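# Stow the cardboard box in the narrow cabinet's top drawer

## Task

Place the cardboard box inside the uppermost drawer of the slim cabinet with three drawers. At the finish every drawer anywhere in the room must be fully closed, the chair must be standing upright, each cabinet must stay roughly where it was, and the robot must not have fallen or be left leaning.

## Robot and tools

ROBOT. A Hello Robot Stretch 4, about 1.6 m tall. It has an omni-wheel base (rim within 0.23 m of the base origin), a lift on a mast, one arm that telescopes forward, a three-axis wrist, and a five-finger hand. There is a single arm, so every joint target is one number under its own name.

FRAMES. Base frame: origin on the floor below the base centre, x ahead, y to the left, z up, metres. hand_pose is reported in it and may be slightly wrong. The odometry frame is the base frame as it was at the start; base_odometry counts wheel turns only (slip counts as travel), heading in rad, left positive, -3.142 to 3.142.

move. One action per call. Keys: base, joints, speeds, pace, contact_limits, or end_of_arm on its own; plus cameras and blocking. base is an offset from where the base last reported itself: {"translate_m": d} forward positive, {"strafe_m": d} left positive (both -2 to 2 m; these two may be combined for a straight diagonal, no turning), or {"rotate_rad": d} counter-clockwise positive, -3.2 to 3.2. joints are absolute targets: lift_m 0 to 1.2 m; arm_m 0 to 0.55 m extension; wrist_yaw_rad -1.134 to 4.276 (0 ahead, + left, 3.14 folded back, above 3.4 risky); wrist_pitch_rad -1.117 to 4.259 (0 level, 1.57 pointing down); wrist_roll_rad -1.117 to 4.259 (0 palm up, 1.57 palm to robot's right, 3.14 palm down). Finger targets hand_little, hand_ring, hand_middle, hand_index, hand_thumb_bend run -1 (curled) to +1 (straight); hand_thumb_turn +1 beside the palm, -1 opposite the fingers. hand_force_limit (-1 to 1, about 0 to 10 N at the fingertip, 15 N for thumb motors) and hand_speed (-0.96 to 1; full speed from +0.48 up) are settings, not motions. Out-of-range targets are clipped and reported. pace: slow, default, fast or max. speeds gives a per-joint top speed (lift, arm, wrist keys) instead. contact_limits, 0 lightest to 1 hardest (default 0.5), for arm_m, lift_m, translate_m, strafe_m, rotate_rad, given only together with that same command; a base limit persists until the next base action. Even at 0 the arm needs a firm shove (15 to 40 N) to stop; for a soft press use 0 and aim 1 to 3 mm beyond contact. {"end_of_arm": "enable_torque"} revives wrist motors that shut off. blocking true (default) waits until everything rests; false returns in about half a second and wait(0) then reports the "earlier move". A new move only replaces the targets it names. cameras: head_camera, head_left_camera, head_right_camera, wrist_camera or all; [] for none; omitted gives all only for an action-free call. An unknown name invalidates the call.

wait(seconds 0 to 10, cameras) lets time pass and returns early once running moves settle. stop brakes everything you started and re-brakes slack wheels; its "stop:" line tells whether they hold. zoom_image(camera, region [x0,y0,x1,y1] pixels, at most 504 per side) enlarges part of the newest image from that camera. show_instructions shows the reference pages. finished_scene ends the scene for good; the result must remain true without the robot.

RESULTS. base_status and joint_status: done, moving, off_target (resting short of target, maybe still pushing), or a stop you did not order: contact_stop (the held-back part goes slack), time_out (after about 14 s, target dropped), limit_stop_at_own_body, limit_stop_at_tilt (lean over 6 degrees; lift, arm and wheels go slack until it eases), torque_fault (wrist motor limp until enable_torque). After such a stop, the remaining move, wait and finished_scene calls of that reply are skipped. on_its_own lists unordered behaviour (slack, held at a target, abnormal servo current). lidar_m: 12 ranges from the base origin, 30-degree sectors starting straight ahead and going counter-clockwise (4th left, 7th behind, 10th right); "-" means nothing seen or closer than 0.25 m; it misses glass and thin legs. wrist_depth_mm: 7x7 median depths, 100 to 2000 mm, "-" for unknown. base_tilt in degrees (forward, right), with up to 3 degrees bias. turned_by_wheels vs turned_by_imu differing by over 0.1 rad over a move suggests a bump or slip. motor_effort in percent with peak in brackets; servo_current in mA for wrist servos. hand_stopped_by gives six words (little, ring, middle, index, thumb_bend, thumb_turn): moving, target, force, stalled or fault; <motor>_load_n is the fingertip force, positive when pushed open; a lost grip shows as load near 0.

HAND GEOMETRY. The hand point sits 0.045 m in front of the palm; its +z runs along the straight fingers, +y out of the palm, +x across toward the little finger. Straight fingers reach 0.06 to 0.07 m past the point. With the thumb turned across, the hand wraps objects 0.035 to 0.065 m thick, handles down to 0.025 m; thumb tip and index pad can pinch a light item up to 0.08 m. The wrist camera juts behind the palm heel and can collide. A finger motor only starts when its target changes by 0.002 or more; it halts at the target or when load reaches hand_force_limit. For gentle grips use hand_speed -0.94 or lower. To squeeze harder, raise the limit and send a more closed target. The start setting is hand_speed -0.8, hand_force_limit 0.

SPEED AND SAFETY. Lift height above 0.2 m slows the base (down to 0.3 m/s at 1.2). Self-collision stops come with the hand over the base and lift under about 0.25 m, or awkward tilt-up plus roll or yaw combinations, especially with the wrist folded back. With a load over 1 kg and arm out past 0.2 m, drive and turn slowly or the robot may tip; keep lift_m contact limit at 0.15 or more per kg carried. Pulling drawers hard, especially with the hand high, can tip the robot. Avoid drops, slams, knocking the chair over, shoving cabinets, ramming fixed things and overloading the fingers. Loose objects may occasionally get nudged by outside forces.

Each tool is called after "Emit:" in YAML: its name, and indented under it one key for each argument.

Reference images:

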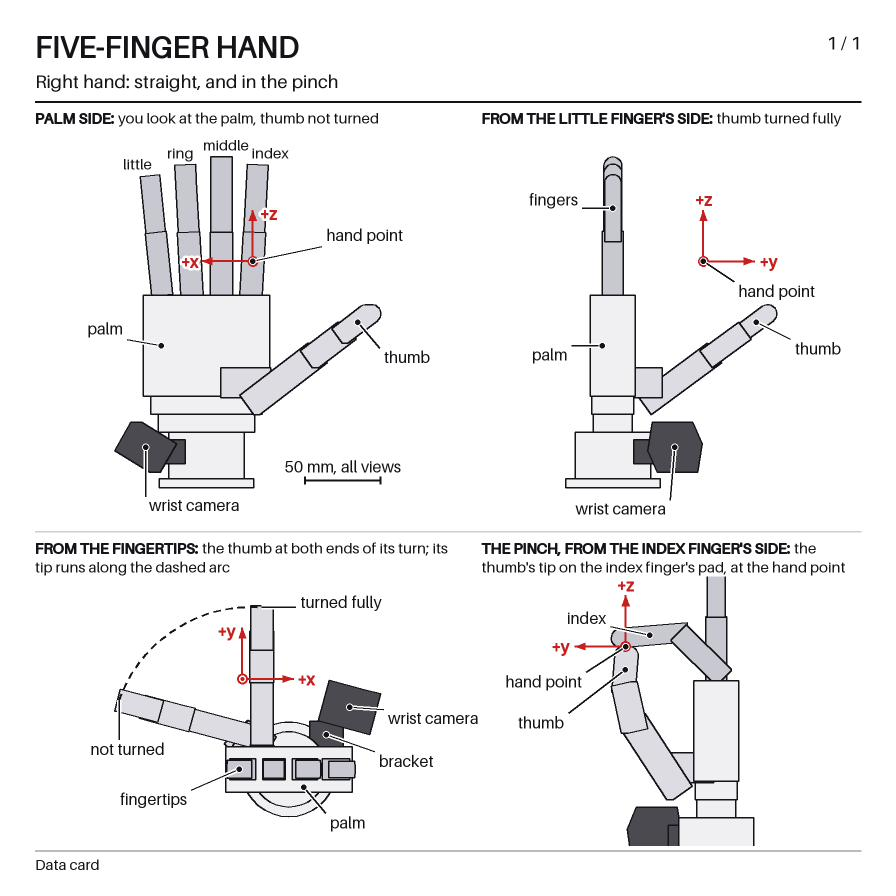

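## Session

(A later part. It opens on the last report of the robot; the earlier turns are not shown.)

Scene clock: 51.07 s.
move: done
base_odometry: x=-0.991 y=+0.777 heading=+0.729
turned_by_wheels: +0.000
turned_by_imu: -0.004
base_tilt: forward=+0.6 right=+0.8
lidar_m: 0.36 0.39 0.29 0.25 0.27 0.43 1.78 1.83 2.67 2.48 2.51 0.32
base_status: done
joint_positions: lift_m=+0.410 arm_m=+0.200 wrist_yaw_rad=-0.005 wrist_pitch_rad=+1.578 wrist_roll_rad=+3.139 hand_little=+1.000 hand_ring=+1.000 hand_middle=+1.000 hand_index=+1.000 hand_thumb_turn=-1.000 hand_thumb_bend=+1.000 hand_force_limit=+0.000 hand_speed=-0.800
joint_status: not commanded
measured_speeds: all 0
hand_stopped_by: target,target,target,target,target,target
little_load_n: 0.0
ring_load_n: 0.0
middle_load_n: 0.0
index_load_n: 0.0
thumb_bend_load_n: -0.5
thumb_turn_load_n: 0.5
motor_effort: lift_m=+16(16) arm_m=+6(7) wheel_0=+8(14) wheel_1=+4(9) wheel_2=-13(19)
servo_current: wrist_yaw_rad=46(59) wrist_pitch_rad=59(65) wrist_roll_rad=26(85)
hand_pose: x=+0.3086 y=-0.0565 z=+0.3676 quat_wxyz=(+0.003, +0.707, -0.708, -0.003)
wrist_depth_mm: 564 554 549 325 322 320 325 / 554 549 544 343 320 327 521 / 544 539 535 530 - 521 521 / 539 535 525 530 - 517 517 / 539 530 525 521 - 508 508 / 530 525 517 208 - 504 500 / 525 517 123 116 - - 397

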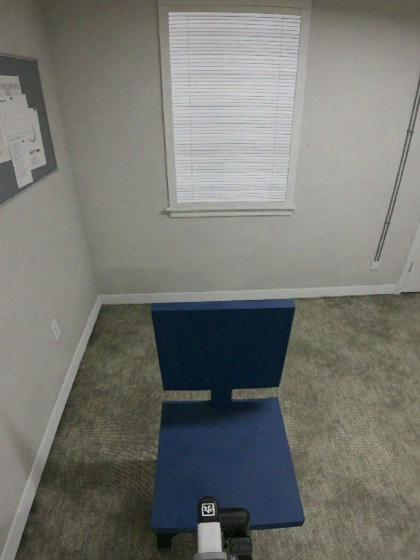

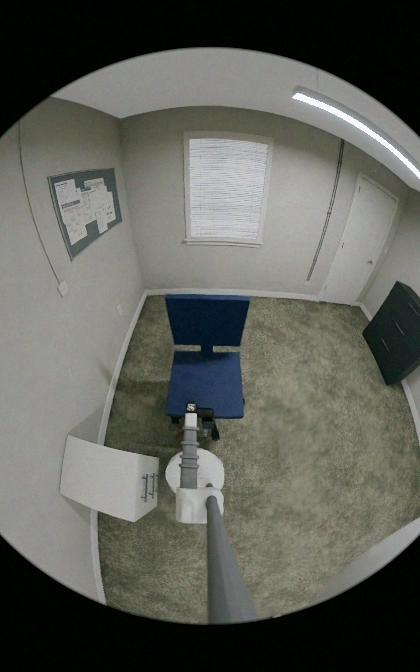

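Emit:
move:
  base: {"translate_m": 0.3, "strafe_m": -0.02}
  pace: "slow"

Emit:
move:
  base: {"translate_m": -0.25}
  cameras: ["all"]

Scene clock: 55.53 s.
move: done
base_odometry: x=-0.754 y=+0.962 heading=+0.729
turned_by_wheels: +0.000
turned_by_imu: -0.002
base_tilt: forward=+0.6 right=+0.8
lidar_m: 0.35 0.39 0.88 0.70 0.36 0.38 2.17 2.15 3.02 2.41 2.47 0.38
base_status: done
joint_positions: lift_m=+0.410 arm_m=+0.200 wrist_yaw_rad=-0.005 wrist_pitch_rad=+1.578 wrist_roll_rad=+3.139 hand_little=+1.000 hand_ring=+1.000 hand_middle=+1.000 hand_index=+1.000 hand_thumb_turn=-1.000 hand_thumb_bend=+1.000 hand_force_limit=+0.000 hand_speed=-0.800
joint_status: not commanded
measured_speeds: all 0
hand_stopped_by: target,target,target,target,target,target
little_load_n: 0.0
ring_load_n: 0.0
middle_load_n: 0.0
index_load_n: 0.0
thumb_bend_load_n: 0.0
thumb_turn_load_n: 0.0
motor_effort: lift_m=+15(16) arm_m=+6(7) wheel_0=+7(17) wheel_1=+4(9) wheel_2=-13(19)
servo_current: wrist_yaw_rad=46(52) wrist_pitch_rad=52(65) wrist_roll_rad=20(85)
hand_pose: x=+0.3086 y=-0.0565 z=+0.3676 quat_wxyz=(+0.003, +0.707, -0.708, -0.003)
wrist_depth_mm: 564 559 544 325 324 320 324 / 554 549 544 349 320 327 530 / 549 544 539 530 - 521 517 / 539 535 535 530 - 517 512 / 530 530 521 517 - 508 508 / 525 525 521 208 - 504 500 / 521 517 123 116 - - 394
pictures: none

Scene clock: 57.83 s.
move: done
base_odometry: x=-0.940 y=+0.795 heading=+0.729
turned_by_wheels: +0.000
turned_by_imu: +0.000
base_tilt: forward=+0.7 right=+0.8
lidar_m: 0.60 0.65 0.88 0.28 0.28 0.45 1.84 1.91 2.68 2.45 2.48 0.65
base_status: done
joint_positions: lift_m=+0.410 arm_m=+0.200 wrist_yaw_rad=-0.001 wrist_pitch_rad=+1.571 wrist_roll_rad=+3.139 hand_little=+1.000 hand_ring=+1.000 hand_middle=+1.000 hand_index=+1.000 hand_thumb_turn=-1.000 hand_thumb_bend=+1.000 hand_force_limit=+0.000 hand_speed=-0.800
joint_status: not commanded
measured_speeds: all 0
hand_stopped_by: target,target,target,target,target,target
little_load_n: 0.0
ring_load_n: 0.0
middle_load_n: 0.0
index_load_n: 0.0
thumb_bend_load_n: 0.0
thumb_turn_load_n: 0.0
motor_effort: lift_m=+16(16) arm_m=+6(7) wheel_0=-3(12) wheel_1=-3(11) wheel_2=+4(16)
servo_current: wrist_yaw_rad=46(46) wrist_pitch_rad=46(59) wrist_roll_rad=52(72)
hand_pose: x=+0.3104 y=-0.0567 z=+0.3672 quat_wxyz=(+0.000, +0.708, -0.707, +0.000)
wrist_depth_mm: 544 539 530 315 312 310 317 / 544 535 535 469 314 484 512 / 539 535 530 530 - 517 512 / 535 530 530 521 - 512 512 / 535 525 525 521 - 512 508 / 535 530 525 517 - 508 508 / 530 525 123 116 - - 500
pictures: head_camera, head_left_camera, head_right_camera, wrist_camera
wrist_camera: T_world_to_cam=[[-0.04999, 0.99836, -0.02803, 0.11263], [0.99809, 0.04892, -0.03769, -0.28849], [-0.03625, -0.02986, -0.9989, 0.5378]] pos_world=[0.31307, -0.08227, 0.52949]

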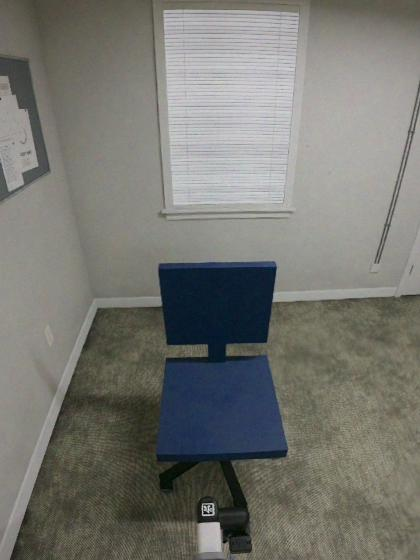

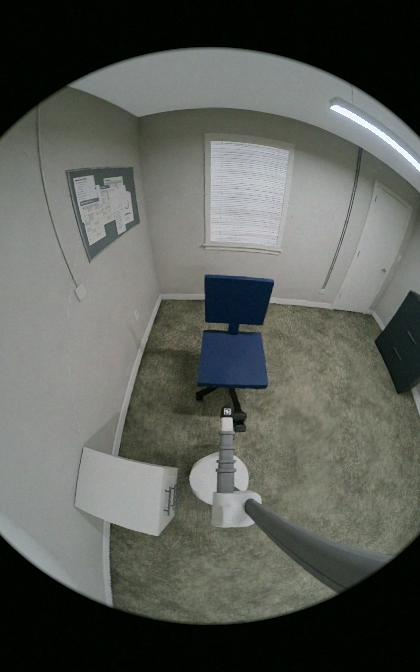

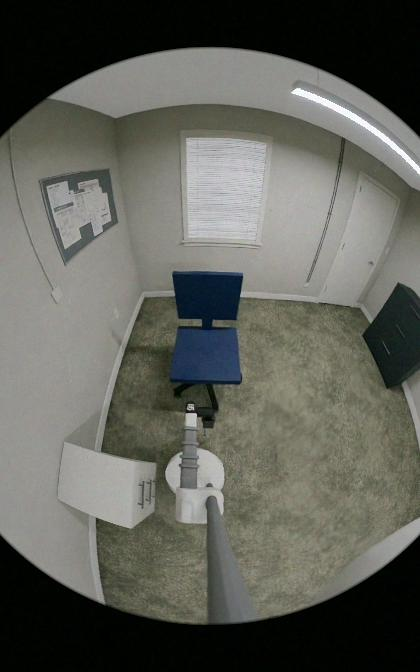

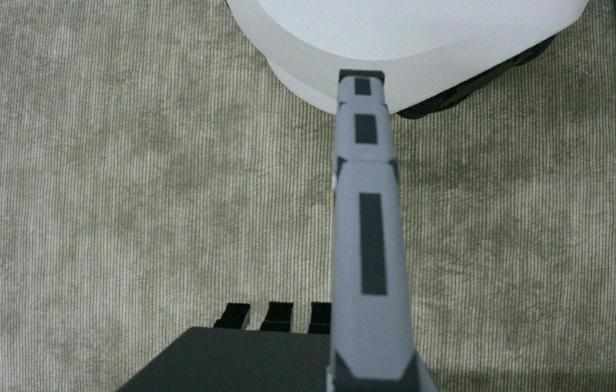

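Emit:
move:
  base: {"translate_m": -0.1, "strafe_m": -0.5}
  joints: {"lift_m": 0.6}

Emit:
move:
  base: {"rotate_rad": 1.57}
  joints: {"arm_m": 0.0, "hand_thumb_turn": 1.0}
  cameras: ["all"]

Scene clock: 61.33 s.
move: done
base_odometry: x=-0.682 y=+0.356 heading=+0.729
turned_by_wheels: +0.000
turned_by_imu: +0.003
base_tilt: forward=+0.6 right=+0.8
lidar_m: 0.79 0.71 1.39 0.75 0.82 1.77 1.73 2.29 2.51 2.39 1.99 2.29
base_status: done
joint_positions: lift_m=+0.600 arm_m=+0.200 wrist_yaw_rad=-0.001 wrist_pitch_rad=+1.571 wrist_roll_rad=+3.139 hand_little=+1.000 hand_ring=+1.000 hand_middle=+1.000 hand_index=+1.000 hand_thumb_turn=-1.000 hand_thumb_bend=+1.000 hand_force_limit=+0.000 hand_speed=-0.800
joint_status: all done
measured_speeds: all 0
hand_stopped_by: target,target,target,target,target,target
little_load_n: 0.0
ring_load_n: -0.5
middle_load_n: 0.0
index_load_n: 0.0
thumb_bend_load_n: 0.0
thumb_turn_load_n: 0.0
motor_effort: lift_m=+26(30) arm_m=+6(7) wheel_0=+4(18) wheel_1=-3(18) wheel_2=+2(7)
servo_current: wrist_yaw_rad=39(52) wrist_pitch_rad=52(52) wrist_roll_rad=33(85)
hand_pose: x=+0.3104 y=-0.0567 z=+0.5564 quat_wxyz=(+0.000, +0.708, -0.707, +0.000)
wrist_depth_mm: 741 741 732 504 504 500 699 / 732 723 723 504 500 508 699 / 741 732 715 715 - 707 699 / 723 723 715 715 - 699 691 / 723 715 715 699 - 691 683 / 723 715 715 699 - 691 691 / 723 707 123 116 - - 683
pictures: none

Scene clock: 66.97 s.
move: done
base_odometry: x=-0.682 y=+0.356 heading=+2.298
turned_by_wheels: +1.569
turned_by_imu: +1.559
base_tilt: forward=+0.6 right=+0.8
lidar_m: 0.74 0.82 1.78 1.71 2.28 2.45 2.39 2.00 2.34 0.81 0.73 1.39
base_status: done
joint_positions: lift_m=+0.600 arm_m=+0.000 wrist_yaw_rad=-0.001 wrist_pitch_rad=+1.571 wrist_roll_rad=+3.139 hand_little=+1.000 hand_ring=+1.000 hand_middle=+1.000 hand_index=+1.000 hand_thumb_turn=+1.000 hand_thumb_bend=+1.000 hand_force_limit=+0.000 hand_speed=-0.800
joint_status: all done
measured_speeds: all 0
hand_stopped_by: target,target,target,target,target,target
little_load_n: 0.0
ring_load_n: 0.0
middle_load_n: 0.0
index_load_n: 0.0
thumb_bend_load_n: 0.0
thumb_turn_load_n: 0.0
motor_effort: lift_m=+25(26) arm_m=-6(9) wheel_0=-2(15) wheel_1=-2(11) wheel_2=-3(10)
servo_current: wrist_yaw_rad=39(52) wrist_pitch_rad=52(52) wrist_roll_rad=72(85)
hand_pose: x=+0.1108 y=-0.0567 z=+0.5564 quat_wxyz=(+0.000, +0.708, -0.707, +0.000)
wrist_depth_mm: 741 741 732 500 500 500 707 / 732 723 723 504 500 496 699 / 732 723 723 500 496 492 691 / 732 732 715 500 496 492 699 / 732 715 715 707 496 699 691 / 732 723 715 707 699 699 - / 723 715 123 117 - - -
pictures: head_camera, head_left_camera, head_right_camera, wrist_camera
wrist_camera: T_world_to_cam=[[-0.04999, 0.99836, -0.02803, 0.10794], [0.99809, 0.04892, -0.03769, -0.08204], [-0.03625, -0.02986, -0.9989, 0.71955]] pos_world=[0.11337, -0.08227, 0.71869]

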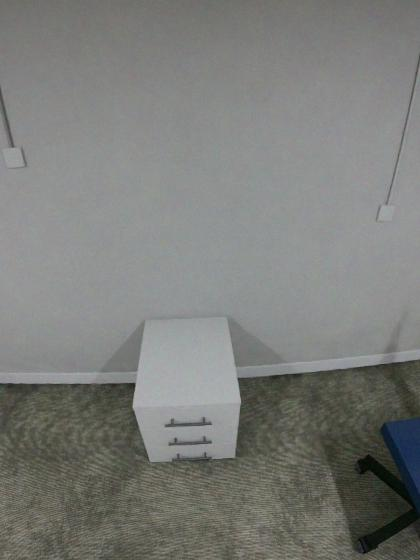

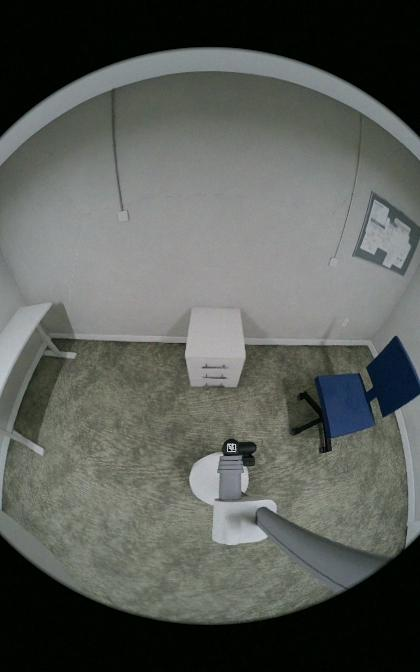

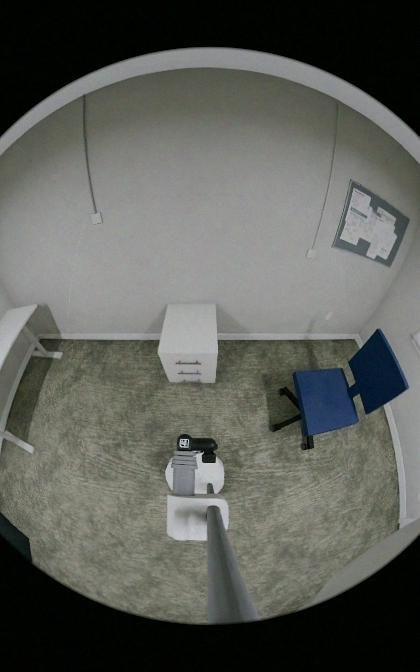

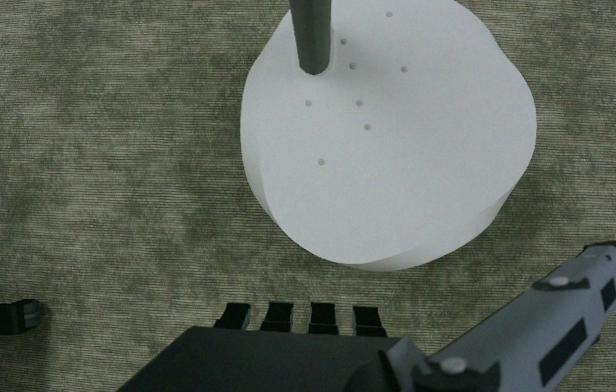

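Emit:
zoom_image:
  camera: "head_camera"
  region: [120, 300, 260, 480]

Scaled by 2.800 from the camera's image (finer frame: 1200x1600).

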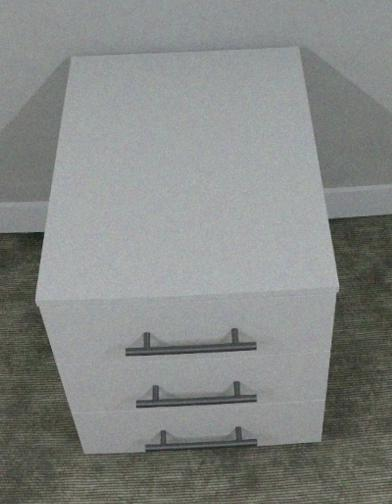

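Emit:
zoom_image:
  camera: "head_camera"
  region: [155, 400, 225, 470]

Scaled by 7.200 from the camera's image (finer frame: 1200x1600).

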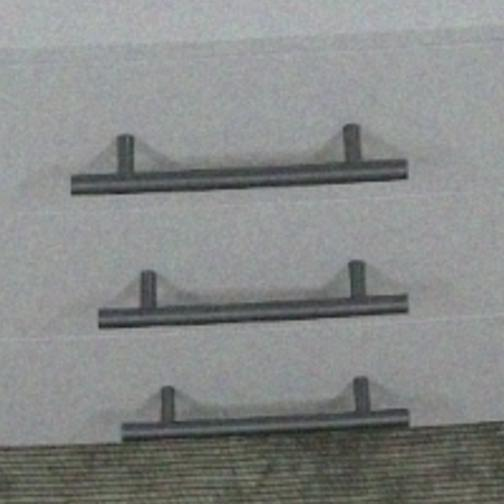

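Emit:
move:
  base: {"rotate_rad": 0.023}

Emit:
move:
  base: {"translate_m": 0.2, "strafe_m": 0.127}
  joints: {"lift_m": 0.62, "arm_m": 0.3, "wrist_pitch_rad": 1.37, "wrist_roll_rad": 3.14, "wrist_yaw_rad": 0.0}
  cameras: ["head_camera", "wrist_camera"]

Scene clock: 70.53 s.
move: done
base_odometry: x=-0.682 y=+0.356 heading=+2.321
turned_by_wheels: +0.023
turned_by_imu: +0.022
base_tilt: forward=+0.6 right=+0.8
lidar_m: 0.76 0.82 1.77 1.69 2.25 2.50 2.38 2.01 2.32 0.76 0.73 1.38
base_status: done
joint_positions: lift_m=+0.600 arm_m=+0.000 wrist_yaw_rad=-0.001 wrist_pitch_rad=+1.571 wrist_roll_rad=+3.139 hand_little=+1.000 hand_ring=+1.000 hand_middle=+1.000 hand_index=+1.000 hand_thumb_turn=+1.000 hand_thumb_bend=+1.000 hand_force_limit=+0.000 hand_speed=-0.800
joint_status: not commanded
measured_speeds: all 0
hand_stopped_by: target,target,target,target,target,target
little_load_n: 0.0
ring_load_n: 0.0
middle_load_n: 0.0
index_load_n: 0.0
thumb_bend_load_n: 0.0
thumb_turn_load_n: 0.0
motor_effort: lift_m=+25(26) arm_m=-7(7) wheel_0=+0(9) wheel_1=+0(10) wheel_2=-1(7)
servo_current: wrist_yaw_rad=39(46) wrist_pitch_rad=39(52) wrist_roll_rad=39(65)
hand_pose: x=+0.1108 y=-0.0567 z=+0.5564 quat_wxyz=(+0.000, +0.708, -0.707, +0.000)
wrist_depth_mm: 741 732 723 504 500 500 707 / 732 723 715 504 496 496 699 / 732 732 715 500 496 492 699 / 732 732 723 500 496 492 691 / 732 723 715 707 496 691 699 / 732 723 707 707 699 699 - / 732 715 123 117 - - -
pictures: none

Scene clock: 72.63 s.
move: done
base_odometry: x=-0.911 y=+0.416 heading=+2.321
turned_by_wheels: +0.000
turned_by_imu: -0.002
base_tilt: forward=+0.6 right=+0.8
lidar_m: 0.55 1.19 1.64 1.57 1.64 2.39 2.57 2.26 2.46 0.78 0.88 0.59
base_status: done
joint_positions: lift_m=+0.620 arm_m=+0.300 wrist_yaw_rad=-0.001 wrist_pitch_rad=+1.371 wrist_roll_rad=+3.139 hand_little=+1.000 hand_ring=+1.000 hand_middle=+1.000 hand_index=+1.000 hand_thumb_turn=+1.000 hand_thumb_bend=+1.000 hand_force_limit=+0.000 hand_speed=-0.800
joint_status: all done
measured_speeds: all 0
hand_stopped_by: target,target,target,target,target,target
little_load_n: 0.0
ring_load_n: 0.0
middle_load_n: 0.0
index_load_n: 0.0
thumb_bend_load_n: 0.0
thumb_turn_load_n: 0.0
motor_effort: lift_m=+26(29) arm_m=+6(11) wheel_0=-3(8) wheel_1=+4(17) wheel_2=-4(16)
servo_current: wrist_yaw_rad=39(65) wrist_pitch_rad=39(91) wrist_roll_rad=59(78)
hand_pose: x=+0.4555 y=-0.0568 z=+0.5688 quat_wxyz=(-0.070, +0.704, -0.703, +0.071)
wrist_depth_mm: 699 699 699 683 676 668 668 / 715 707 707 699 683 683 683 / 732 723 723 707 707 699 691 / 750 741 732 723 715 715 707 / 778 759 750 621 732 732 715 / 788 778 136 182 - - - / 809 - 123 117 - - -
wrist_camera: T_world_to_cam=[[-0.04362, 0.99834, -0.0376, 0.1281], [0.9858, 0.04912, 0.16058, -0.53285], [0.16216, -0.03006, -0.98631, 0.64689]] pos_world=[0.42597, -0.08227, 0.72841]

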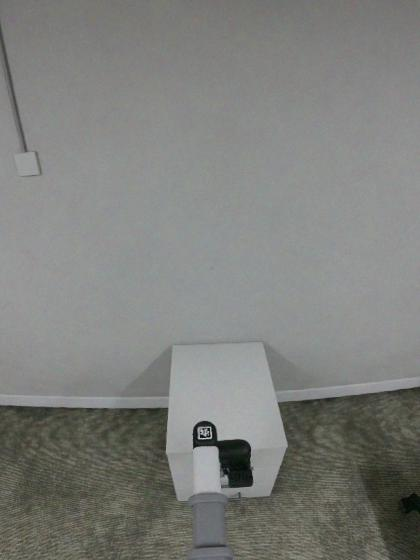

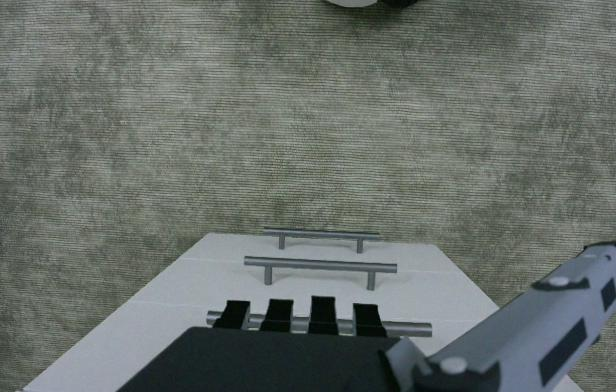

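Emit:
move:
  base: {"strafe_m": 0.012}
  joints: {"wrist_pitch_rad": 1.45, "arm_m": 0.406}

Emit:
move:
  joints: {"lift_m": 0.531}
  cameras: ["head_camera", "wrist_camera"]

Emit:
zoom_image:
  camera: "wrist_camera"
  region: [180, 220, 460, 392]

Scene clock: 75.97 s.
move: done
base_odometry: x=-0.920 y=+0.407 heading=+2.321
turned_by_wheels: +0.000
turned_by_imu: +0.000
base_tilt: forward=+0.7 right=+0.8
lidar_m: 0.58 1.19 1.63 1.55 1.66 2.40 2.57 2.25 2.47 0.80 0.88 0.62
base_status: done
joint_positions: lift_m=+0.620 arm_m=+0.406 wrist_yaw_rad=-0.001 wrist_pitch_rad=+1.452 wrist_roll_rad=+3.139 hand_little=+1.000 hand_ring=+1.000 hand_middle=+1.000 hand_index=+1.000 hand_thumb_turn=+1.000 hand_thumb_bend=+1.000 hand_force_limit=+0.000 hand_speed=-0.800
joint_status: all done
measured_speeds: all 0
hand_stopped_by: target,target,target,target,target,target
little_load_n: 0.0
ring_load_n: -1.0
middle_load_n: 0.0
index_load_n: -3.5
thumb_bend_load_n: 0.0
thumb_turn_load_n: 0.0
motor_effort: lift_m=+26(26) arm_m=+7(10) wheel_0=-1(17) wheel_1=+2(13) wheel_2=-1(3)
servo_current: wrist_yaw_rad=39(46) wrist_pitch_rad=46(72) wrist_roll_rad=46(59)
hand_pose: x=+0.5431 y=-0.0567 z=+0.5708 quat_wxyz=(-0.042, +0.706, -0.705, +0.042)
wrist_depth_mm: 732 723 715 707 699 699 691 / 732 723 715 715 707 699 691 / 741 732 732 715 715 707 707 / 750 741 732 723 723 715 699 / 759 750 306 - 298 707 707 / 219 217 199 183 - - - / 220 218 123 117 - - -
pictures: none

Scene clock: 77.33 s.
move: done
base_odometry: x=-0.920 y=+0.407 heading=+2.321
turned_by_wheels: +0.000
turned_by_imu: +0.000
base_tilt: forward=+0.5 right=+0.7
lidar_m: 0.55 1.19 1.61 1.56 1.64 2.39 2.59 2.27 2.48 0.80 0.87 0.59
base_status: not commanded
joint_positions: lift_m=+0.533 arm_m=+0.406 wrist_yaw_rad=-0.001 wrist_pitch_rad=+1.454 wrist_roll_rad=+3.139 hand_little=+1.000 hand_ring=+1.000 hand_middle=+1.000 hand_index=+0.999 hand_thumb_turn=+1.000 hand_thumb_bend=+1.000 hand_force_limit=+0.000 hand_speed=-0.800
joint_status: all done
measured_speeds: all 0
hand_stopped_by: target,target,target,target,target,target
little_load_n: 0.0
ring_load_n: -4.0
middle_load_n: 0.0
index_load_n: -9.0
thumb_bend_load_n: 0.0
thumb_turn_load_n: 0.0
motor_effort: lift_m=+0(25) arm_m=+7(7) wheel_0=-1(1) wheel_1=+1(2) wheel_2=+0(1)
servo_current: wrist_yaw_rad=39(52) wrist_pitch_rad=46(52) wrist_roll_rad=52(78)
hand_pose: x=+0.5426 y=-0.0567 z=+0.4839 quat_wxyz=(-0.041, +0.707, -0.705, +0.041)
wrist_depth_mm: 647 640 640 627 627 615 609 / 654 647 640 640 627 627 615 / 654 654 647 647 634 627 627 / 668 661 654 647 640 640 627 / 683 661 226 223 221 634 634 / - - 198 182 220 - - / 151 - 123 117 - - -
wrist_camera: T_world_to_cam=[[-0.04657, 0.99834, -0.03378, 0.12845], [0.99567, 0.04912, 0.07887, -0.57093], [0.0804, -0.02996, -0.99631, 0.59828]] pos_world=[0.52635, -0.08227, 0.64545]

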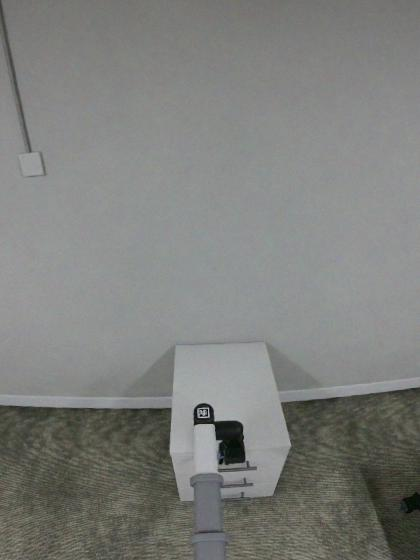

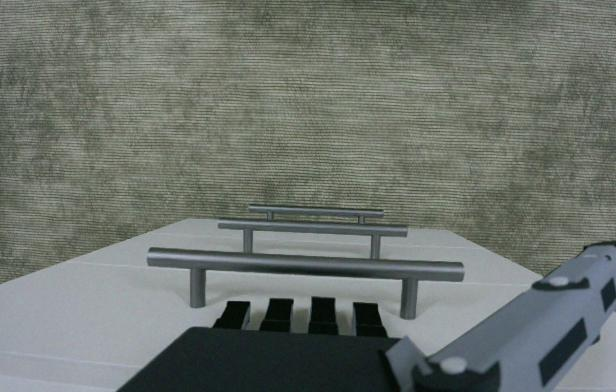

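Scaled by 1.800.

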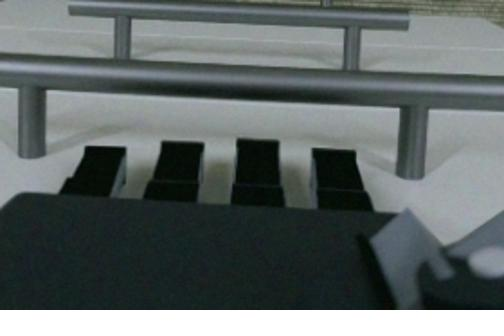

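Emit:
move:
  joints: {"arm_m": 0.396}
  pace: "slow"
  cameras: ["wrist_camera"]

Emit:
zoom_image:
  camera: "wrist_camera"
  region: [180, 220, 460, 392]

Scene clock: 78.73 s.
move: done
base_odometry: x=-0.920 y=+0.407 heading=+2.321
turned_by_wheels: +0.000
turned_by_imu: +0.000
base_tilt: forward=+0.5 right=+0.8
lidar_m: 0.57 1.18 1.63 1.55 1.63 2.39 2.59 2.27 2.46 0.79 0.89 0.60
base_status: not commanded
joint_positions: lift_m=+0.533 arm_m=+0.396 wrist_yaw_rad=-0.001 wrist_pitch_rad=+1.451 wrist_roll_rad=+3.139 hand_little=+1.000 hand_ring=+0.999 hand_middle=+1.000 hand_index=+0.999 hand_thumb_turn=+1.000 hand_thumb_bend=+1.000 hand_force_limit=+0.000 hand_speed=-0.800
joint_status: all done
measured_speeds: all 0
hand_stopped_by: target,target,target,target,target,target
little_load_n: 0.0
ring_load_n: -5.0
middle_load_n: 0.0
index_load_n: -7.5
thumb_bend_load_n: 0.0
thumb_turn_load_n: 0.0
motor_effort: lift_m=+2(2) arm_m=-6(9) wheel_0=-1(1) wheel_1=+2(2) wheel_2=+0(1)
servo_current: wrist_yaw_rad=46(52) wrist_pitch_rad=46(52) wrist_roll_rad=46(65)
hand_pose: x=+0.5336 y=-0.0567 z=+0.4837 quat_wxyz=(-0.042, +0.706, -0.705, +0.042)
wrist_depth_mm: 647 634 627 621 621 609 603 / 647 647 640 627 621 615 609 / 668 654 647 640 634 621 621 / 668 661 654 647 640 634 621 / 683 340 224 220 373 634 640 / - - 175 182 220 - - / - - 122 117 - - -
wrist_camera: T_world_to_cam=[[-0.04648, 0.99834, -0.0339, 0.12803], [0.99547, 0.04912, 0.08147, -0.56302], [0.083, -0.02996, -0.9961, 0.59727]] pos_world=[0.51684, -0.08227, 0.64515]

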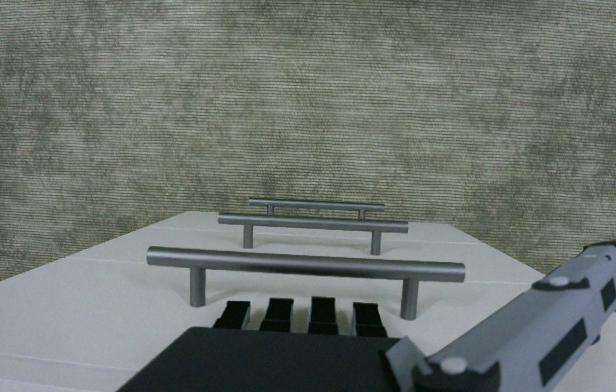

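Scaled by 1.800.

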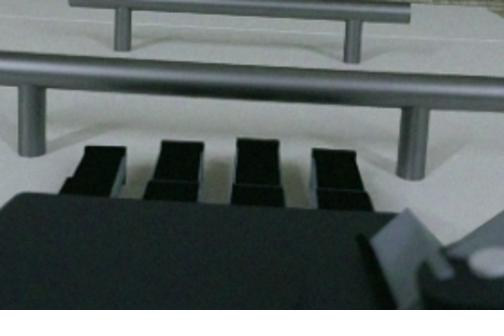

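Emit:
move:
  cameras: ["all"]

Emit:
zoom_image:
  camera: "head_camera"
  region: [160, 330, 300, 510]

Emit:
zoom_image:
  camera: "head_right_camera"
  region: [140, 300, 280, 500]

Scene clock: 79.63 s.
base_odometry: x=-0.920 y=+0.407 heading=+2.321
turned_by_wheels: +0.000
turned_by_imu: +0.000
base_tilt: forward=+0.6 right=+0.8
lidar_m: 0.58 1.19 1.64 1.55 1.64 2.38 2.60 2.23 2.48 0.79 0.87 0.60
base_status: not commanded
joint_positions: lift_m=+0.533 arm_m=+0.396 wrist_yaw_rad=-0.001 wrist_pitch_rad=+1.451 wrist_roll_rad=+3.139 hand_little=+1.000 hand_ring=+0.999 hand_middle=+1.000 hand_index=+0.999 hand_thumb_turn=+1.000 hand_thumb_bend=+1.000 hand_force_limit=+0.000 hand_speed=-0.800
joint_status: all done
measured_speeds: all 0
hand_stopped_by: target,target,target,target,target,target
little_load_n: 0.0
ring_load_n: -5.5
middle_load_n: 0.0
index_load_n: -7.5
thumb_bend_load_n: 0.0
thumb_turn_load_n: 0.0
motor_effort: lift_m=+2(2) arm_m=-6(9) wheel_0=-1(1) wheel_1=+1(2) wheel_2=+0(1)
servo_current: wrist_yaw_rad=39(52) wrist_pitch_rad=39(52) wrist_roll_rad=52(65)
hand_pose: x=+0.5336 y=-0.0567 z=+0.4837 quat_wxyz=(-0.042, +0.706, -0.705, +0.042) (m; base frame)
wrist_depth_mm: 640 634 627 621 621 603 603 / 647 647 634 634 627 609 609 / 661 647 647 640 634 621 615 / 668 654 647 640 634 634 627 / 683 342 225 220 370 640 634 / - - 174 182 220 - - / - - 123 117 - - -
pictures: head_camera, head_left_camera, head_right_camera, wrist_camera
camera_calibration:
wrist_camera: T_world_to_cam=[[-0.04648, 0.99834, -0.0339, 0.12803], [0.99547, 0.04912, 0.08147, -0.56302], [0.083, -0.02996, -0.9961, 0.59727]] pos_world=[0.51684, -0.08227, 0.64515]

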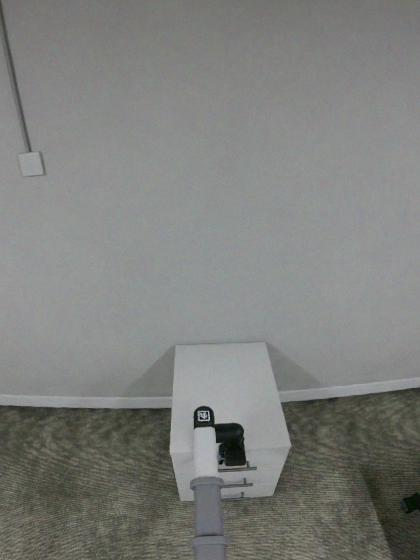

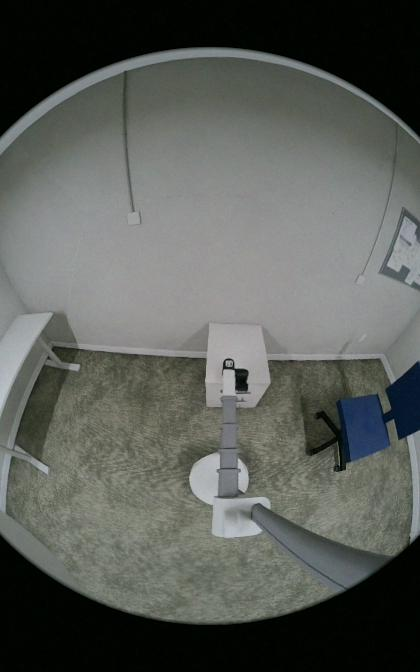

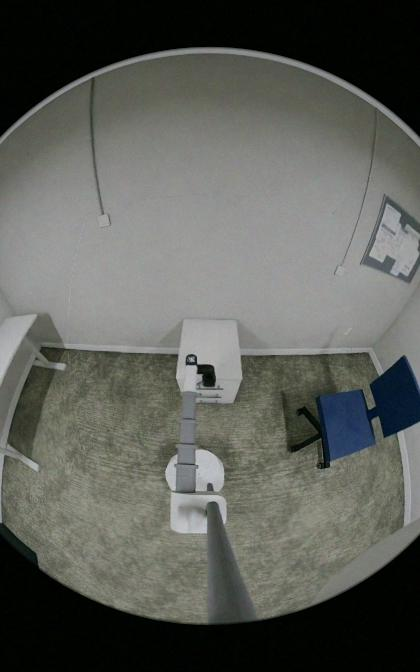

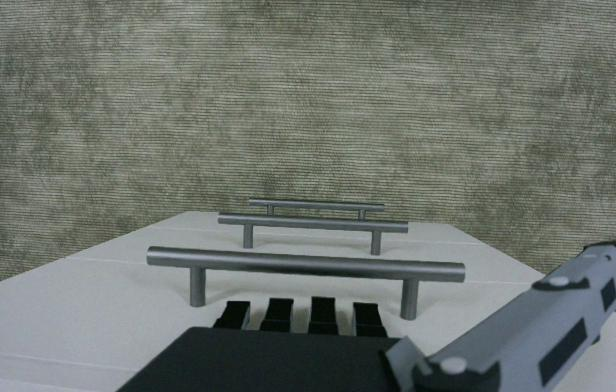

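Scaled by 2.800 from the camera's image (finer frame: 1200x1600).

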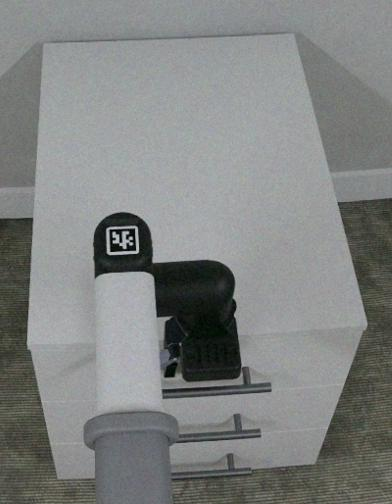

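Scaled by 2.520 from the camera's image (finer frame: 600x960).

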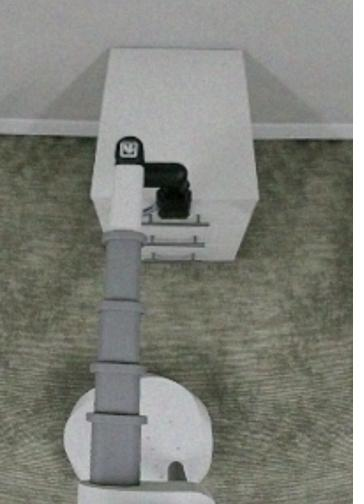

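Emit:
move:
  joints: {"lift_m": 0.56}
  pace: "slow"
  cameras: ["wrist_camera"]

Emit:
zoom_image:
  camera: "wrist_camera"
  region: [180, 220, 460, 392]

Emit:
move:
  joints: {"arm_m": 0.36}
  pace: "slow"
  cameras: ["wrist_camera"]

Emit:
zoom_image:
  camera: "wrist_camera"
  region: [180, 220, 460, 392]

Scene clock: 81.73 s.
move: done
base_odometry: x=-0.920 y=+0.407 heading=+2.321
turned_by_wheels: +0.000
turned_by_imu: +0.000
base_tilt: forward=+0.6 right=+0.8
lidar_m: 0.57 1.16 1.64 1.56 1.63 2.38 2.59 2.24 2.47 0.79 0.89 0.61
base_status: not commanded
joint_positions: lift_m=+0.560 arm_m=+0.396 wrist_yaw_rad=-0.001 wrist_pitch_rad=+1.451 wrist_roll_rad=+3.139 hand_little=+1.000 hand_ring=+1.000 hand_middle=+1.000 hand_index=+1.000 hand_thumb_turn=+1.000 hand_thumb_bend=+1.000 hand_force_limit=+0.000 hand_speed=-0.800
joint_status: all done
measured_speeds: all 0
hand_stopped_by: target,target,target,target,target,target
little_load_n: 0.0
ring_load_n: 0.0
middle_load_n: 0.0
index_load_n: 0.0
thumb_bend_load_n: 0.0
thumb_turn_load_n: 0.0
motor_effort: lift_m=+26(28) arm_m=-6(6) wheel_0=-1(1) wheel_1=+1(2) wheel_2=+0(1)
servo_current: wrist_yaw_rad=39(52) wrist_pitch_rad=39(52) wrist_roll_rad=46(91)
hand_pose: x=+0.5336 y=-0.0567 z=+0.5108 quat_wxyz=(-0.042, +0.706, -0.705, +0.042)
wrist_depth_mm: 668 654 654 640 634 634 634 / 661 668 661 654 654 640 634 / 683 668 661 661 654 647 640 / 683 683 668 661 661 654 647 / 691 676 242 242 239 661 654 / - - 175 182 - - - / 163 164 122 117 - - -
wrist_camera: T_world_to_cam=[[-0.04648, 0.99834, -0.0339, 0.12895], [0.99547, 0.04912, 0.08147, -0.56522], [0.083, -0.02996, -0.9961, 0.62427]] pos_world=[0.51684, -0.08227, 0.67225]

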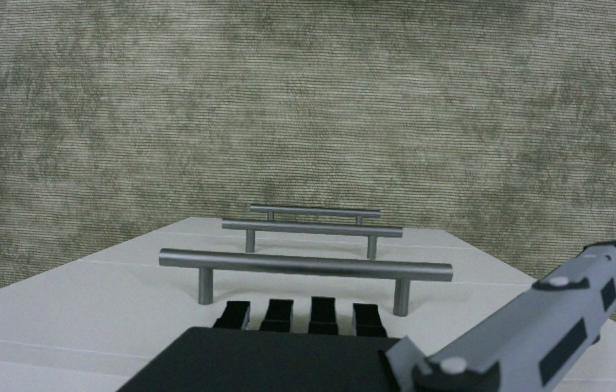

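Scaled by 1.800.

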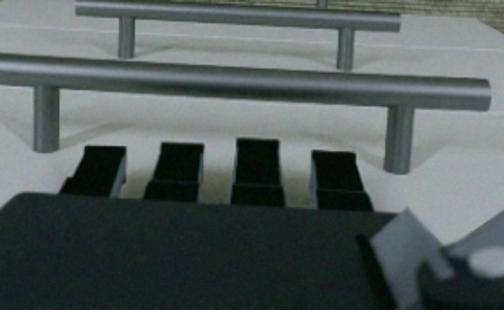

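Scene clock: 83.23 s.
move: done
base_odometry: x=-0.920 y=+0.407 heading=+2.321
turned_by_wheels: +0.000
turned_by_imu: +0.000
base_tilt: forward=+0.7 right=+0.7
lidar_m: 0.58 1.18 1.61 1.54 1.69 2.41 2.60 2.25 2.44 0.79 0.89 0.60
base_status: not commanded
joint_positions: lift_m=+0.560 arm_m=+0.360 wrist_yaw_rad=-0.001 wrist_pitch_rad=+1.451 wrist_roll_rad=+3.139 hand_little=+1.000 hand_ring=+1.000 hand_middle=+1.000 hand_index=+1.000 hand_thumb_turn=+1.000 hand_thumb_bend=+1.000 hand_force_limit=+0.000 hand_speed=-0.800
joint_status: all done
measured_speeds: all 0
hand_stopped_by: target,target,target,target,target,target
little_load_n: 0.0
ring_load_n: 0.0
middle_load_n: 0.0
index_load_n: 0.0
thumb_bend_load_n: 0.0
thumb_turn_load_n: 0.0
motor_effort: lift_m=+26(26) arm_m=-6(10) wheel_0=-1(1) wheel_1=+1(2) wheel_2=+0(1)
servo_current: wrist_yaw_rad=46(46) wrist_pitch_rad=39(46) wrist_roll_rad=52(72)
hand_pose: x=+0.4976 y=-0.0567 z=+0.5108 quat_wxyz=(-0.042, +0.706, -0.705, +0.042)
wrist_depth_mm: 661 661 654 647 640 634 627 / 668 668 654 654 654 634 634 / 676 676 661 661 654 647 647 / 683 676 676 654 661 654 654 / 699 683 668 559 661 661 654 / 699 - 245 181 240 - - / - - 123 117 - - -
wrist_camera: T_world_to_cam=[[-0.04648, 0.99834, -0.0339, 0.12727], [0.99547, 0.04912, 0.08147, -0.52939], [0.083, -0.02996, -0.9961, 0.62726]] pos_world=[0.48084, -0.08227, 0.67225]

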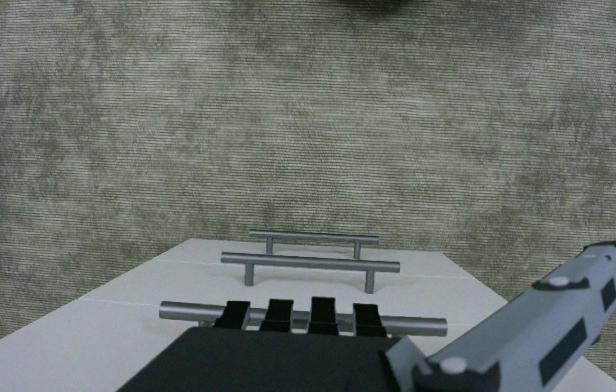

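Scaled by 1.800.

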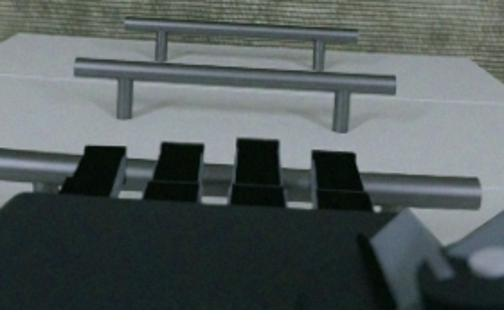

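Emit:
move:
  joints: {"lift_m": 0.6, "wrist_pitch_rad": 1.33, "arm_m": 0.362}

Emit:
move:
  joints: {"lift_m": 0.545}
  pace: "slow"
  cameras: ["wrist_camera"]

Emit:
zoom_image:
  camera: "wrist_camera"
  region: [180, 220, 460, 392]

Scene clock: 85.47 s.
move: done
base_odometry: x=-0.920 y=+0.407 heading=+2.321
turned_by_wheels: +0.000
turned_by_imu: +0.000
base_tilt: forward=+0.7 right=+0.8
lidar_m: 0.57 1.18 1.64 1.56 1.63 2.40 2.59 2.26 2.46 0.83 0.90 0.60
base_status: not commanded
joint_positions: lift_m=+0.600 arm_m=+0.362 wrist_yaw_rad=-0.001 wrist_pitch_rad=+1.333 wrist_roll_rad=+3.139 hand_little=+1.000 hand_ring=+1.000 hand_middle=+1.000 hand_index=+1.000 hand_thumb_turn=+1.000 hand_thumb_bend=+1.000 hand_force_limit=+0.000 hand_speed=-0.800
joint_status: all done
measured_speeds: all 0
hand_stopped_by: target,target,target,target,target,target
little_load_n: 0.0
ring_load_n: -0.5
middle_load_n: 0.0
index_load_n: 0.0
thumb_bend_load_n: 0.0
thumb_turn_load_n: 0.0
motor_effort: lift_m=+26(29) arm_m=+6(9) wheel_0=-1(1) wheel_1=+1(2) wheel_2=+0(1)
servo_current: wrist_yaw_rad=46(52) wrist_pitch_rad=46(72) wrist_roll_rad=59(85)
hand_pose: x=+0.5263 y=-0.0568 z=+0.5484 quat_wxyz=(-0.084, +0.703, -0.701, +0.084)
wrist_depth_mm: 676 661 661 654 647 647 634 / 691 683 676 676 668 661 654 / 715 707 699 691 691 683 668 / 732 723 715 707 691 699 683 / 750 - 283 282 279 - 707 / 210 - 136 182 - - - / 209 207 123 117 - - -
pictures: none

Scene clock: 86.80 s.
move: done
base_odometry: x=-0.920 y=+0.407 heading=+2.321
turned_by_wheels: +0.000
turned_by_imu: +0.000
base_tilt: forward=+0.6 right=+0.8
lidar_m: 0.56 1.19 1.63 1.55 1.63 2.36 2.60 2.26 2.46 0.79 0.89 0.58
base_status: not commanded
joint_positions: lift_m=+0.545 arm_m=+0.362 wrist_yaw_rad=-0.001 wrist_pitch_rad=+1.333 wrist_roll_rad=+3.139 hand_little=+1.000 hand_ring=+1.000 hand_middle=+1.000 hand_index=+1.000 hand_thumb_turn=+1.000 hand_thumb_bend=+1.000 hand_force_limit=+0.000 hand_speed=-0.800
joint_status: all done
measured_speeds: all 0
hand_stopped_by: target,target,target,target,target,target
little_load_n: 0.0
ring_load_n: 0.0
middle_load_n: 0.0
index_load_n: 0.0
thumb_bend_load_n: 0.0
thumb_turn_load_n: 0.0
motor_effort: lift_m=+15(26) arm_m=+6(7) wheel_0=-1(1) wheel_1=+2(2) wheel_2=+0(1)
servo_current: wrist_yaw_rad=39(46) wrist_pitch_rad=39(52) wrist_roll_rad=20(65)
hand_pose: x=+0.5263 y=-0.0568 z=+0.4942 quat_wxyz=(-0.084, +0.703, -0.701, +0.084)
wrist_depth_mm: 621 615 615 603 597 597 585 / 634 634 627 621 615 603 603 / 654 654 647 640 627 621 615 / 683 676 661 539 647 640 640 / 699 329 231 231 336 647 647 / - - 198 182 227 - - / - - 123 117 - - -
wrist_camera: T_world_to_cam=[[-0.04211, 0.99834, -0.03936, 0.12848], [0.97883, 0.04912, 0.19868, -0.60591], [0.20029, -0.03016, -0.97927, 0.53829]] pos_world=[0.49068, -0.08227, 0.65258]

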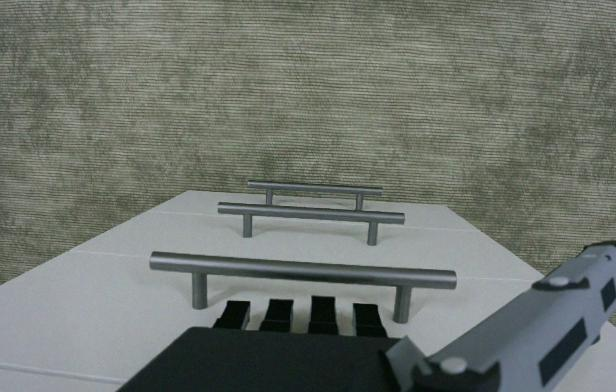

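Scaled by 1.800.

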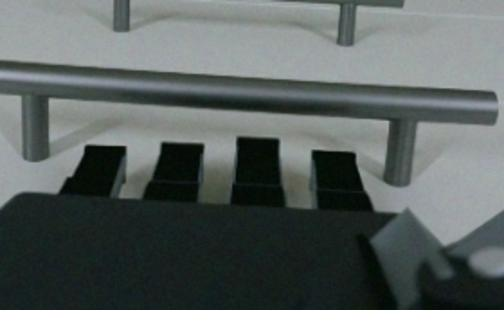

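Emit:
move:
  joints: {"arm_m": 0.371}
  pace: "slow"

Emit:
move:
  joints: {"lift_m": 0.525}
  pace: "slow"
  contact_limits: {"lift_m": 0.1}
  cameras: ["wrist_camera"]

Emit:
zoom_image:
  camera: "wrist_camera"
  region: [180, 220, 460, 392]

Scene clock: 88.60 s.
move: done
base_odometry: x=-0.920 y=+0.407 heading=+2.321
turned_by_wheels: +0.000
turned_by_imu: +0.000
base_tilt: forward=+0.6 right=+0.8
lidar_m: 0.57 1.17 1.64 1.55 1.63 2.37 2.59 2.25 2.45 0.81 0.88 0.58
base_status: not commanded
joint_positions: lift_m=+0.545 arm_m=+0.371 wrist_yaw_rad=-0.001 wrist_pitch_rad=+1.333 wrist_roll_rad=+3.139 hand_little=+1.000 hand_ring=+1.000 hand_middle=+1.000 hand_index=+1.000 hand_thumb_turn=+1.000 hand_thumb_bend=+1.000 hand_force_limit=+0.000 hand_speed=-0.800
joint_status: all done
measured_speeds: all 0
hand_stopped_by: target,target,target,target,target,target
little_load_n: 0.0
ring_load_n: -0.5
middle_load_n: 0.0
index_load_n: -0.5
thumb_bend_load_n: 0.0
thumb_turn_load_n: 0.0
motor_effort: lift_m=+15(16) arm_m=+7(10) wheel_0=-1(1) wheel_1=+2(2) wheel_2=+0(1)
servo_current: wrist_yaw_rad=46(46) wrist_pitch_rad=46(52) wrist_roll_rad=65(65)
hand_pose: x=+0.5353 y=-0.0568 z=+0.4942 quat_wxyz=(-0.084, +0.703, -0.701, +0.084)
wrist_depth_mm: 627 615 615 609 597 597 591 / 640 627 627 621 615 603 603 / 661 654 640 647 634 627 621 / 683 661 654 535 640 647 634 / 699 - 230 229 227 322 647 / - - 197 182 230 - - / - - 122 117 - - -
pictures: none

Scene clock: 89.53 s.
move: done
base_odometry: x=-0.920 y=+0.407 heading=+2.321
turned_by_wheels: +0.000
turned_by_imu: +0.000
base_tilt: forward=+0.6 right=+0.8
lidar_m: 0.57 1.18 1.62 1.57 1.63 2.37 2.58 2.26 2.44 0.81 0.88 0.61
base_status: not commanded
joint_positions: lift_m=+0.525 arm_m=+0.371 wrist_yaw_rad=-0.001 wrist_pitch_rad=+1.333 wrist_roll_rad=+3.139 hand_little=+1.000 hand_ring=+1.000 hand_middle=+1.000 hand_index=+1.000 hand_thumb_turn=+1.000 hand_thumb_bend=+1.000 hand_force_limit=+0.000 hand_speed=-0.800
joint_status: all done
measured_speeds: all 0
hand_stopped_by: target,target,target,target,target,target
little_load_n: 0.5
ring_load_n: 0.0
middle_load_n: 0.0
index_load_n: -0.5
thumb_bend_load_n: 0.0
thumb_turn_load_n: 0.0
motor_effort: lift_m=+16(17) arm_m=+6(7) wheel_0=-1(1) wheel_1=+2(2) wheel_2=+0(1)
servo_current: wrist_yaw_rad=39(46) wrist_pitch_rad=39(52) wrist_roll_rad=39(65)
contact_limits: lift_m 0.1
hand_pose: x=+0.5353 y=-0.0568 z=+0.4742 quat_wxyz=(-0.084, +0.703, -0.701, +0.084)
wrist_depth_mm: 603 597 603 591 580 574 569 / 621 609 609 603 597 585 585 / 634 627 627 621 615 609 603 / 654 647 634 512 627 621 621 / 676 314 211 211 315 322 634 / - - 198 182 208 - - / - - 123 117 - - -
wrist_camera: T_world_to_cam=[[-0.04211, 0.99834, -0.03936, 0.12807], [0.97883, 0.04912, 0.19868, -0.61065], [0.20029, -0.03016, -0.97927, 0.51693]] pos_world=[0.49959, -0.08227, 0.63258]

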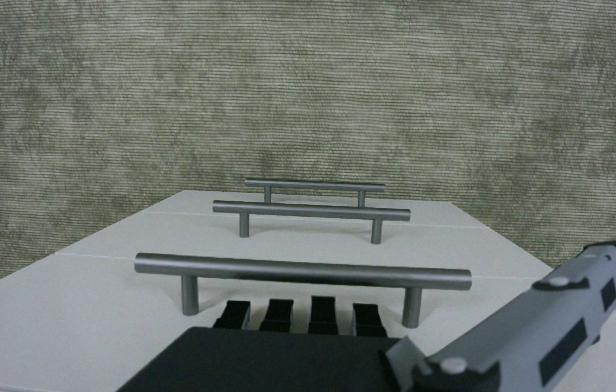

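Scaled by 1.800.

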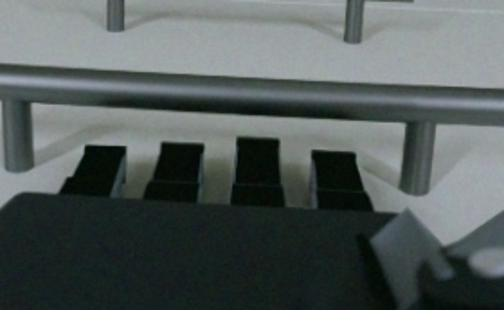

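Emit:
move:
  joints: {"arm_m": 0.367}
  pace: "slow"

Emit:
move:
  joints: {"lift_m": 0.507}
  pace: "slow"
  contact_limits: {"lift_m": 0.1}
  cameras: ["wrist_camera"]

Emit:
zoom_image:
  camera: "wrist_camera"
  region: [180, 220, 460, 392]

Scene clock: 90.63 s.
move: done
base_odometry: x=-0.920 y=+0.407 heading=+2.321
turned_by_wheels: +0.000
turned_by_imu: +0.000
base_tilt: forward=+0.7 right=+0.8
lidar_m: 0.56 1.17 1.63 1.56 1.62 2.37 2.60 2.27 2.46 0.81 0.89 0.57
base_status: not commanded
joint_positions: lift_m=+0.525 arm_m=+0.367 wrist_yaw_rad=-0.001 wrist_pitch_rad=+1.333 wrist_roll_rad=+3.139 hand_little=+1.000 hand_ring=+1.000 hand_middle=+1.000 hand_index=+1.000 hand_thumb_turn=+1.000 hand_thumb_bend=+1.000 hand_force_limit=+0.000 hand_speed=-0.800
joint_status: all done
measured_speeds: all 0
hand_stopped_by: target,target,target,target,target,target
little_load_n: 0.0
ring_load_n: 0.0
middle_load_n: 0.0
index_load_n: 0.0
thumb_bend_load_n: -0.5
thumb_turn_load_n: 0.0
motor_effort: lift_m=+16(16) arm_m=-6(9) wheel_0=-1(1) wheel_1=+2(2) wheel_2=+0(1)
servo_current: wrist_yaw_rad=33(52) wrist_pitch_rad=46(46) wrist_roll_rad=26(85)
contact_limits: lift_m 0.1
hand_pose: x=+0.5317 y=-0.0568 z=+0.4742 quat_wxyz=(-0.084, +0.703, -0.701, +0.084)
wrist_depth_mm: 603 597 597 585 580 574 569 / 615 615 609 609 597 591 580 / 634 627 627 621 609 603 597 / 661 647 640 512 621 621 615 / 683 317 213 315 320 327 640 / - - 198 183 207 - - / - - 123 117 - - -
pictures: none

Scene clock: 91.53 s.
move: done
base_odometry: x=-0.920 y=+0.407 heading=+2.321
turned_by_wheels: +0.000
turned_by_imu: +0.000
base_tilt: forward=+0.6 right=+0.8
lidar_m: 0.58 1.18 1.63 1.54 1.64 2.40 2.61 2.27 2.46 0.82 0.89 0.60
base_status: not commanded
joint_positions: lift_m=+0.507 arm_m=+0.367 wrist_yaw_rad=-0.001 wrist_pitch_rad=+1.333 wrist_roll_rad=+3.139 hand_little=+1.000 hand_ring=+1.000 hand_middle=+1.000 hand_index=+1.000 hand_thumb_turn=+1.000 hand_thumb_bend=+1.000 hand_force_limit=+0.000 hand_speed=-0.800
joint_status: all done
measured_speeds: all 0
hand_stopped_by: target,target,target,target,target,target
little_load_n: 0.0
ring_load_n: 0.0
middle_load_n: 0.0
index_load_n: 0.0
thumb_bend_load_n: 0.0
thumb_turn_load_n: 0.0
motor_effort: lift_m=+16(18) arm_m=-6(7) wheel_0=-1(1) wheel_1=+1(2) wheel_2=+0(1)
servo_current: wrist_yaw_rad=39(46) wrist_pitch_rad=39(46) wrist_roll_rad=46(85)
contact_limits: lift_m 0.1
hand_pose: x=+0.5317 y=-0.0568 z=+0.4562 quat_wxyz=(-0.084, +0.703, -0.701, +0.084)
wrist_depth_mm: 585 580 574 564 564 559 554 / 609 597 585 585 580 569 564 / 621 615 615 603 591 591 574 / 640 627 621 609 609 603 603 / 654 298 327 312 320 327 615 / - - 191 190 191 190 - / - - 123 117 - - -
wrist_camera: T_world_to_cam=[[-0.04211, 0.99834, -0.03936, 0.12721], [0.97883, 0.04912, 0.19868, -0.60355], [0.20029, -0.03016, -0.97927, 0.50002]] pos_world=[0.49599, -0.08227, 0.61458]

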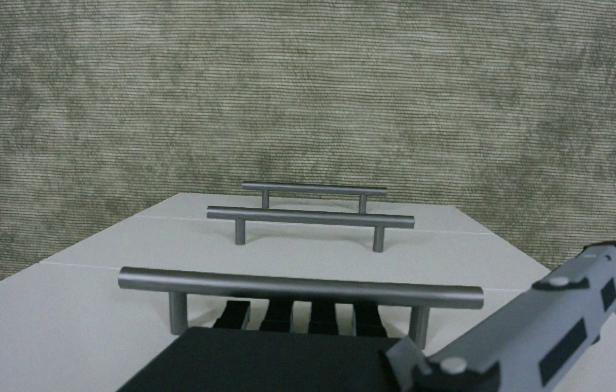

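Scaled by 1.800.

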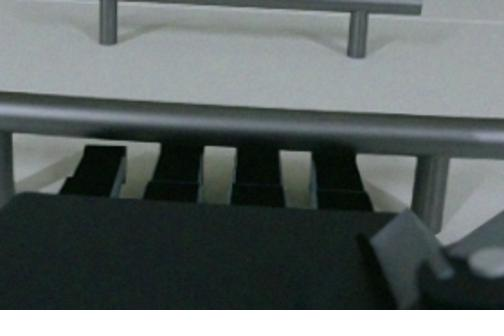

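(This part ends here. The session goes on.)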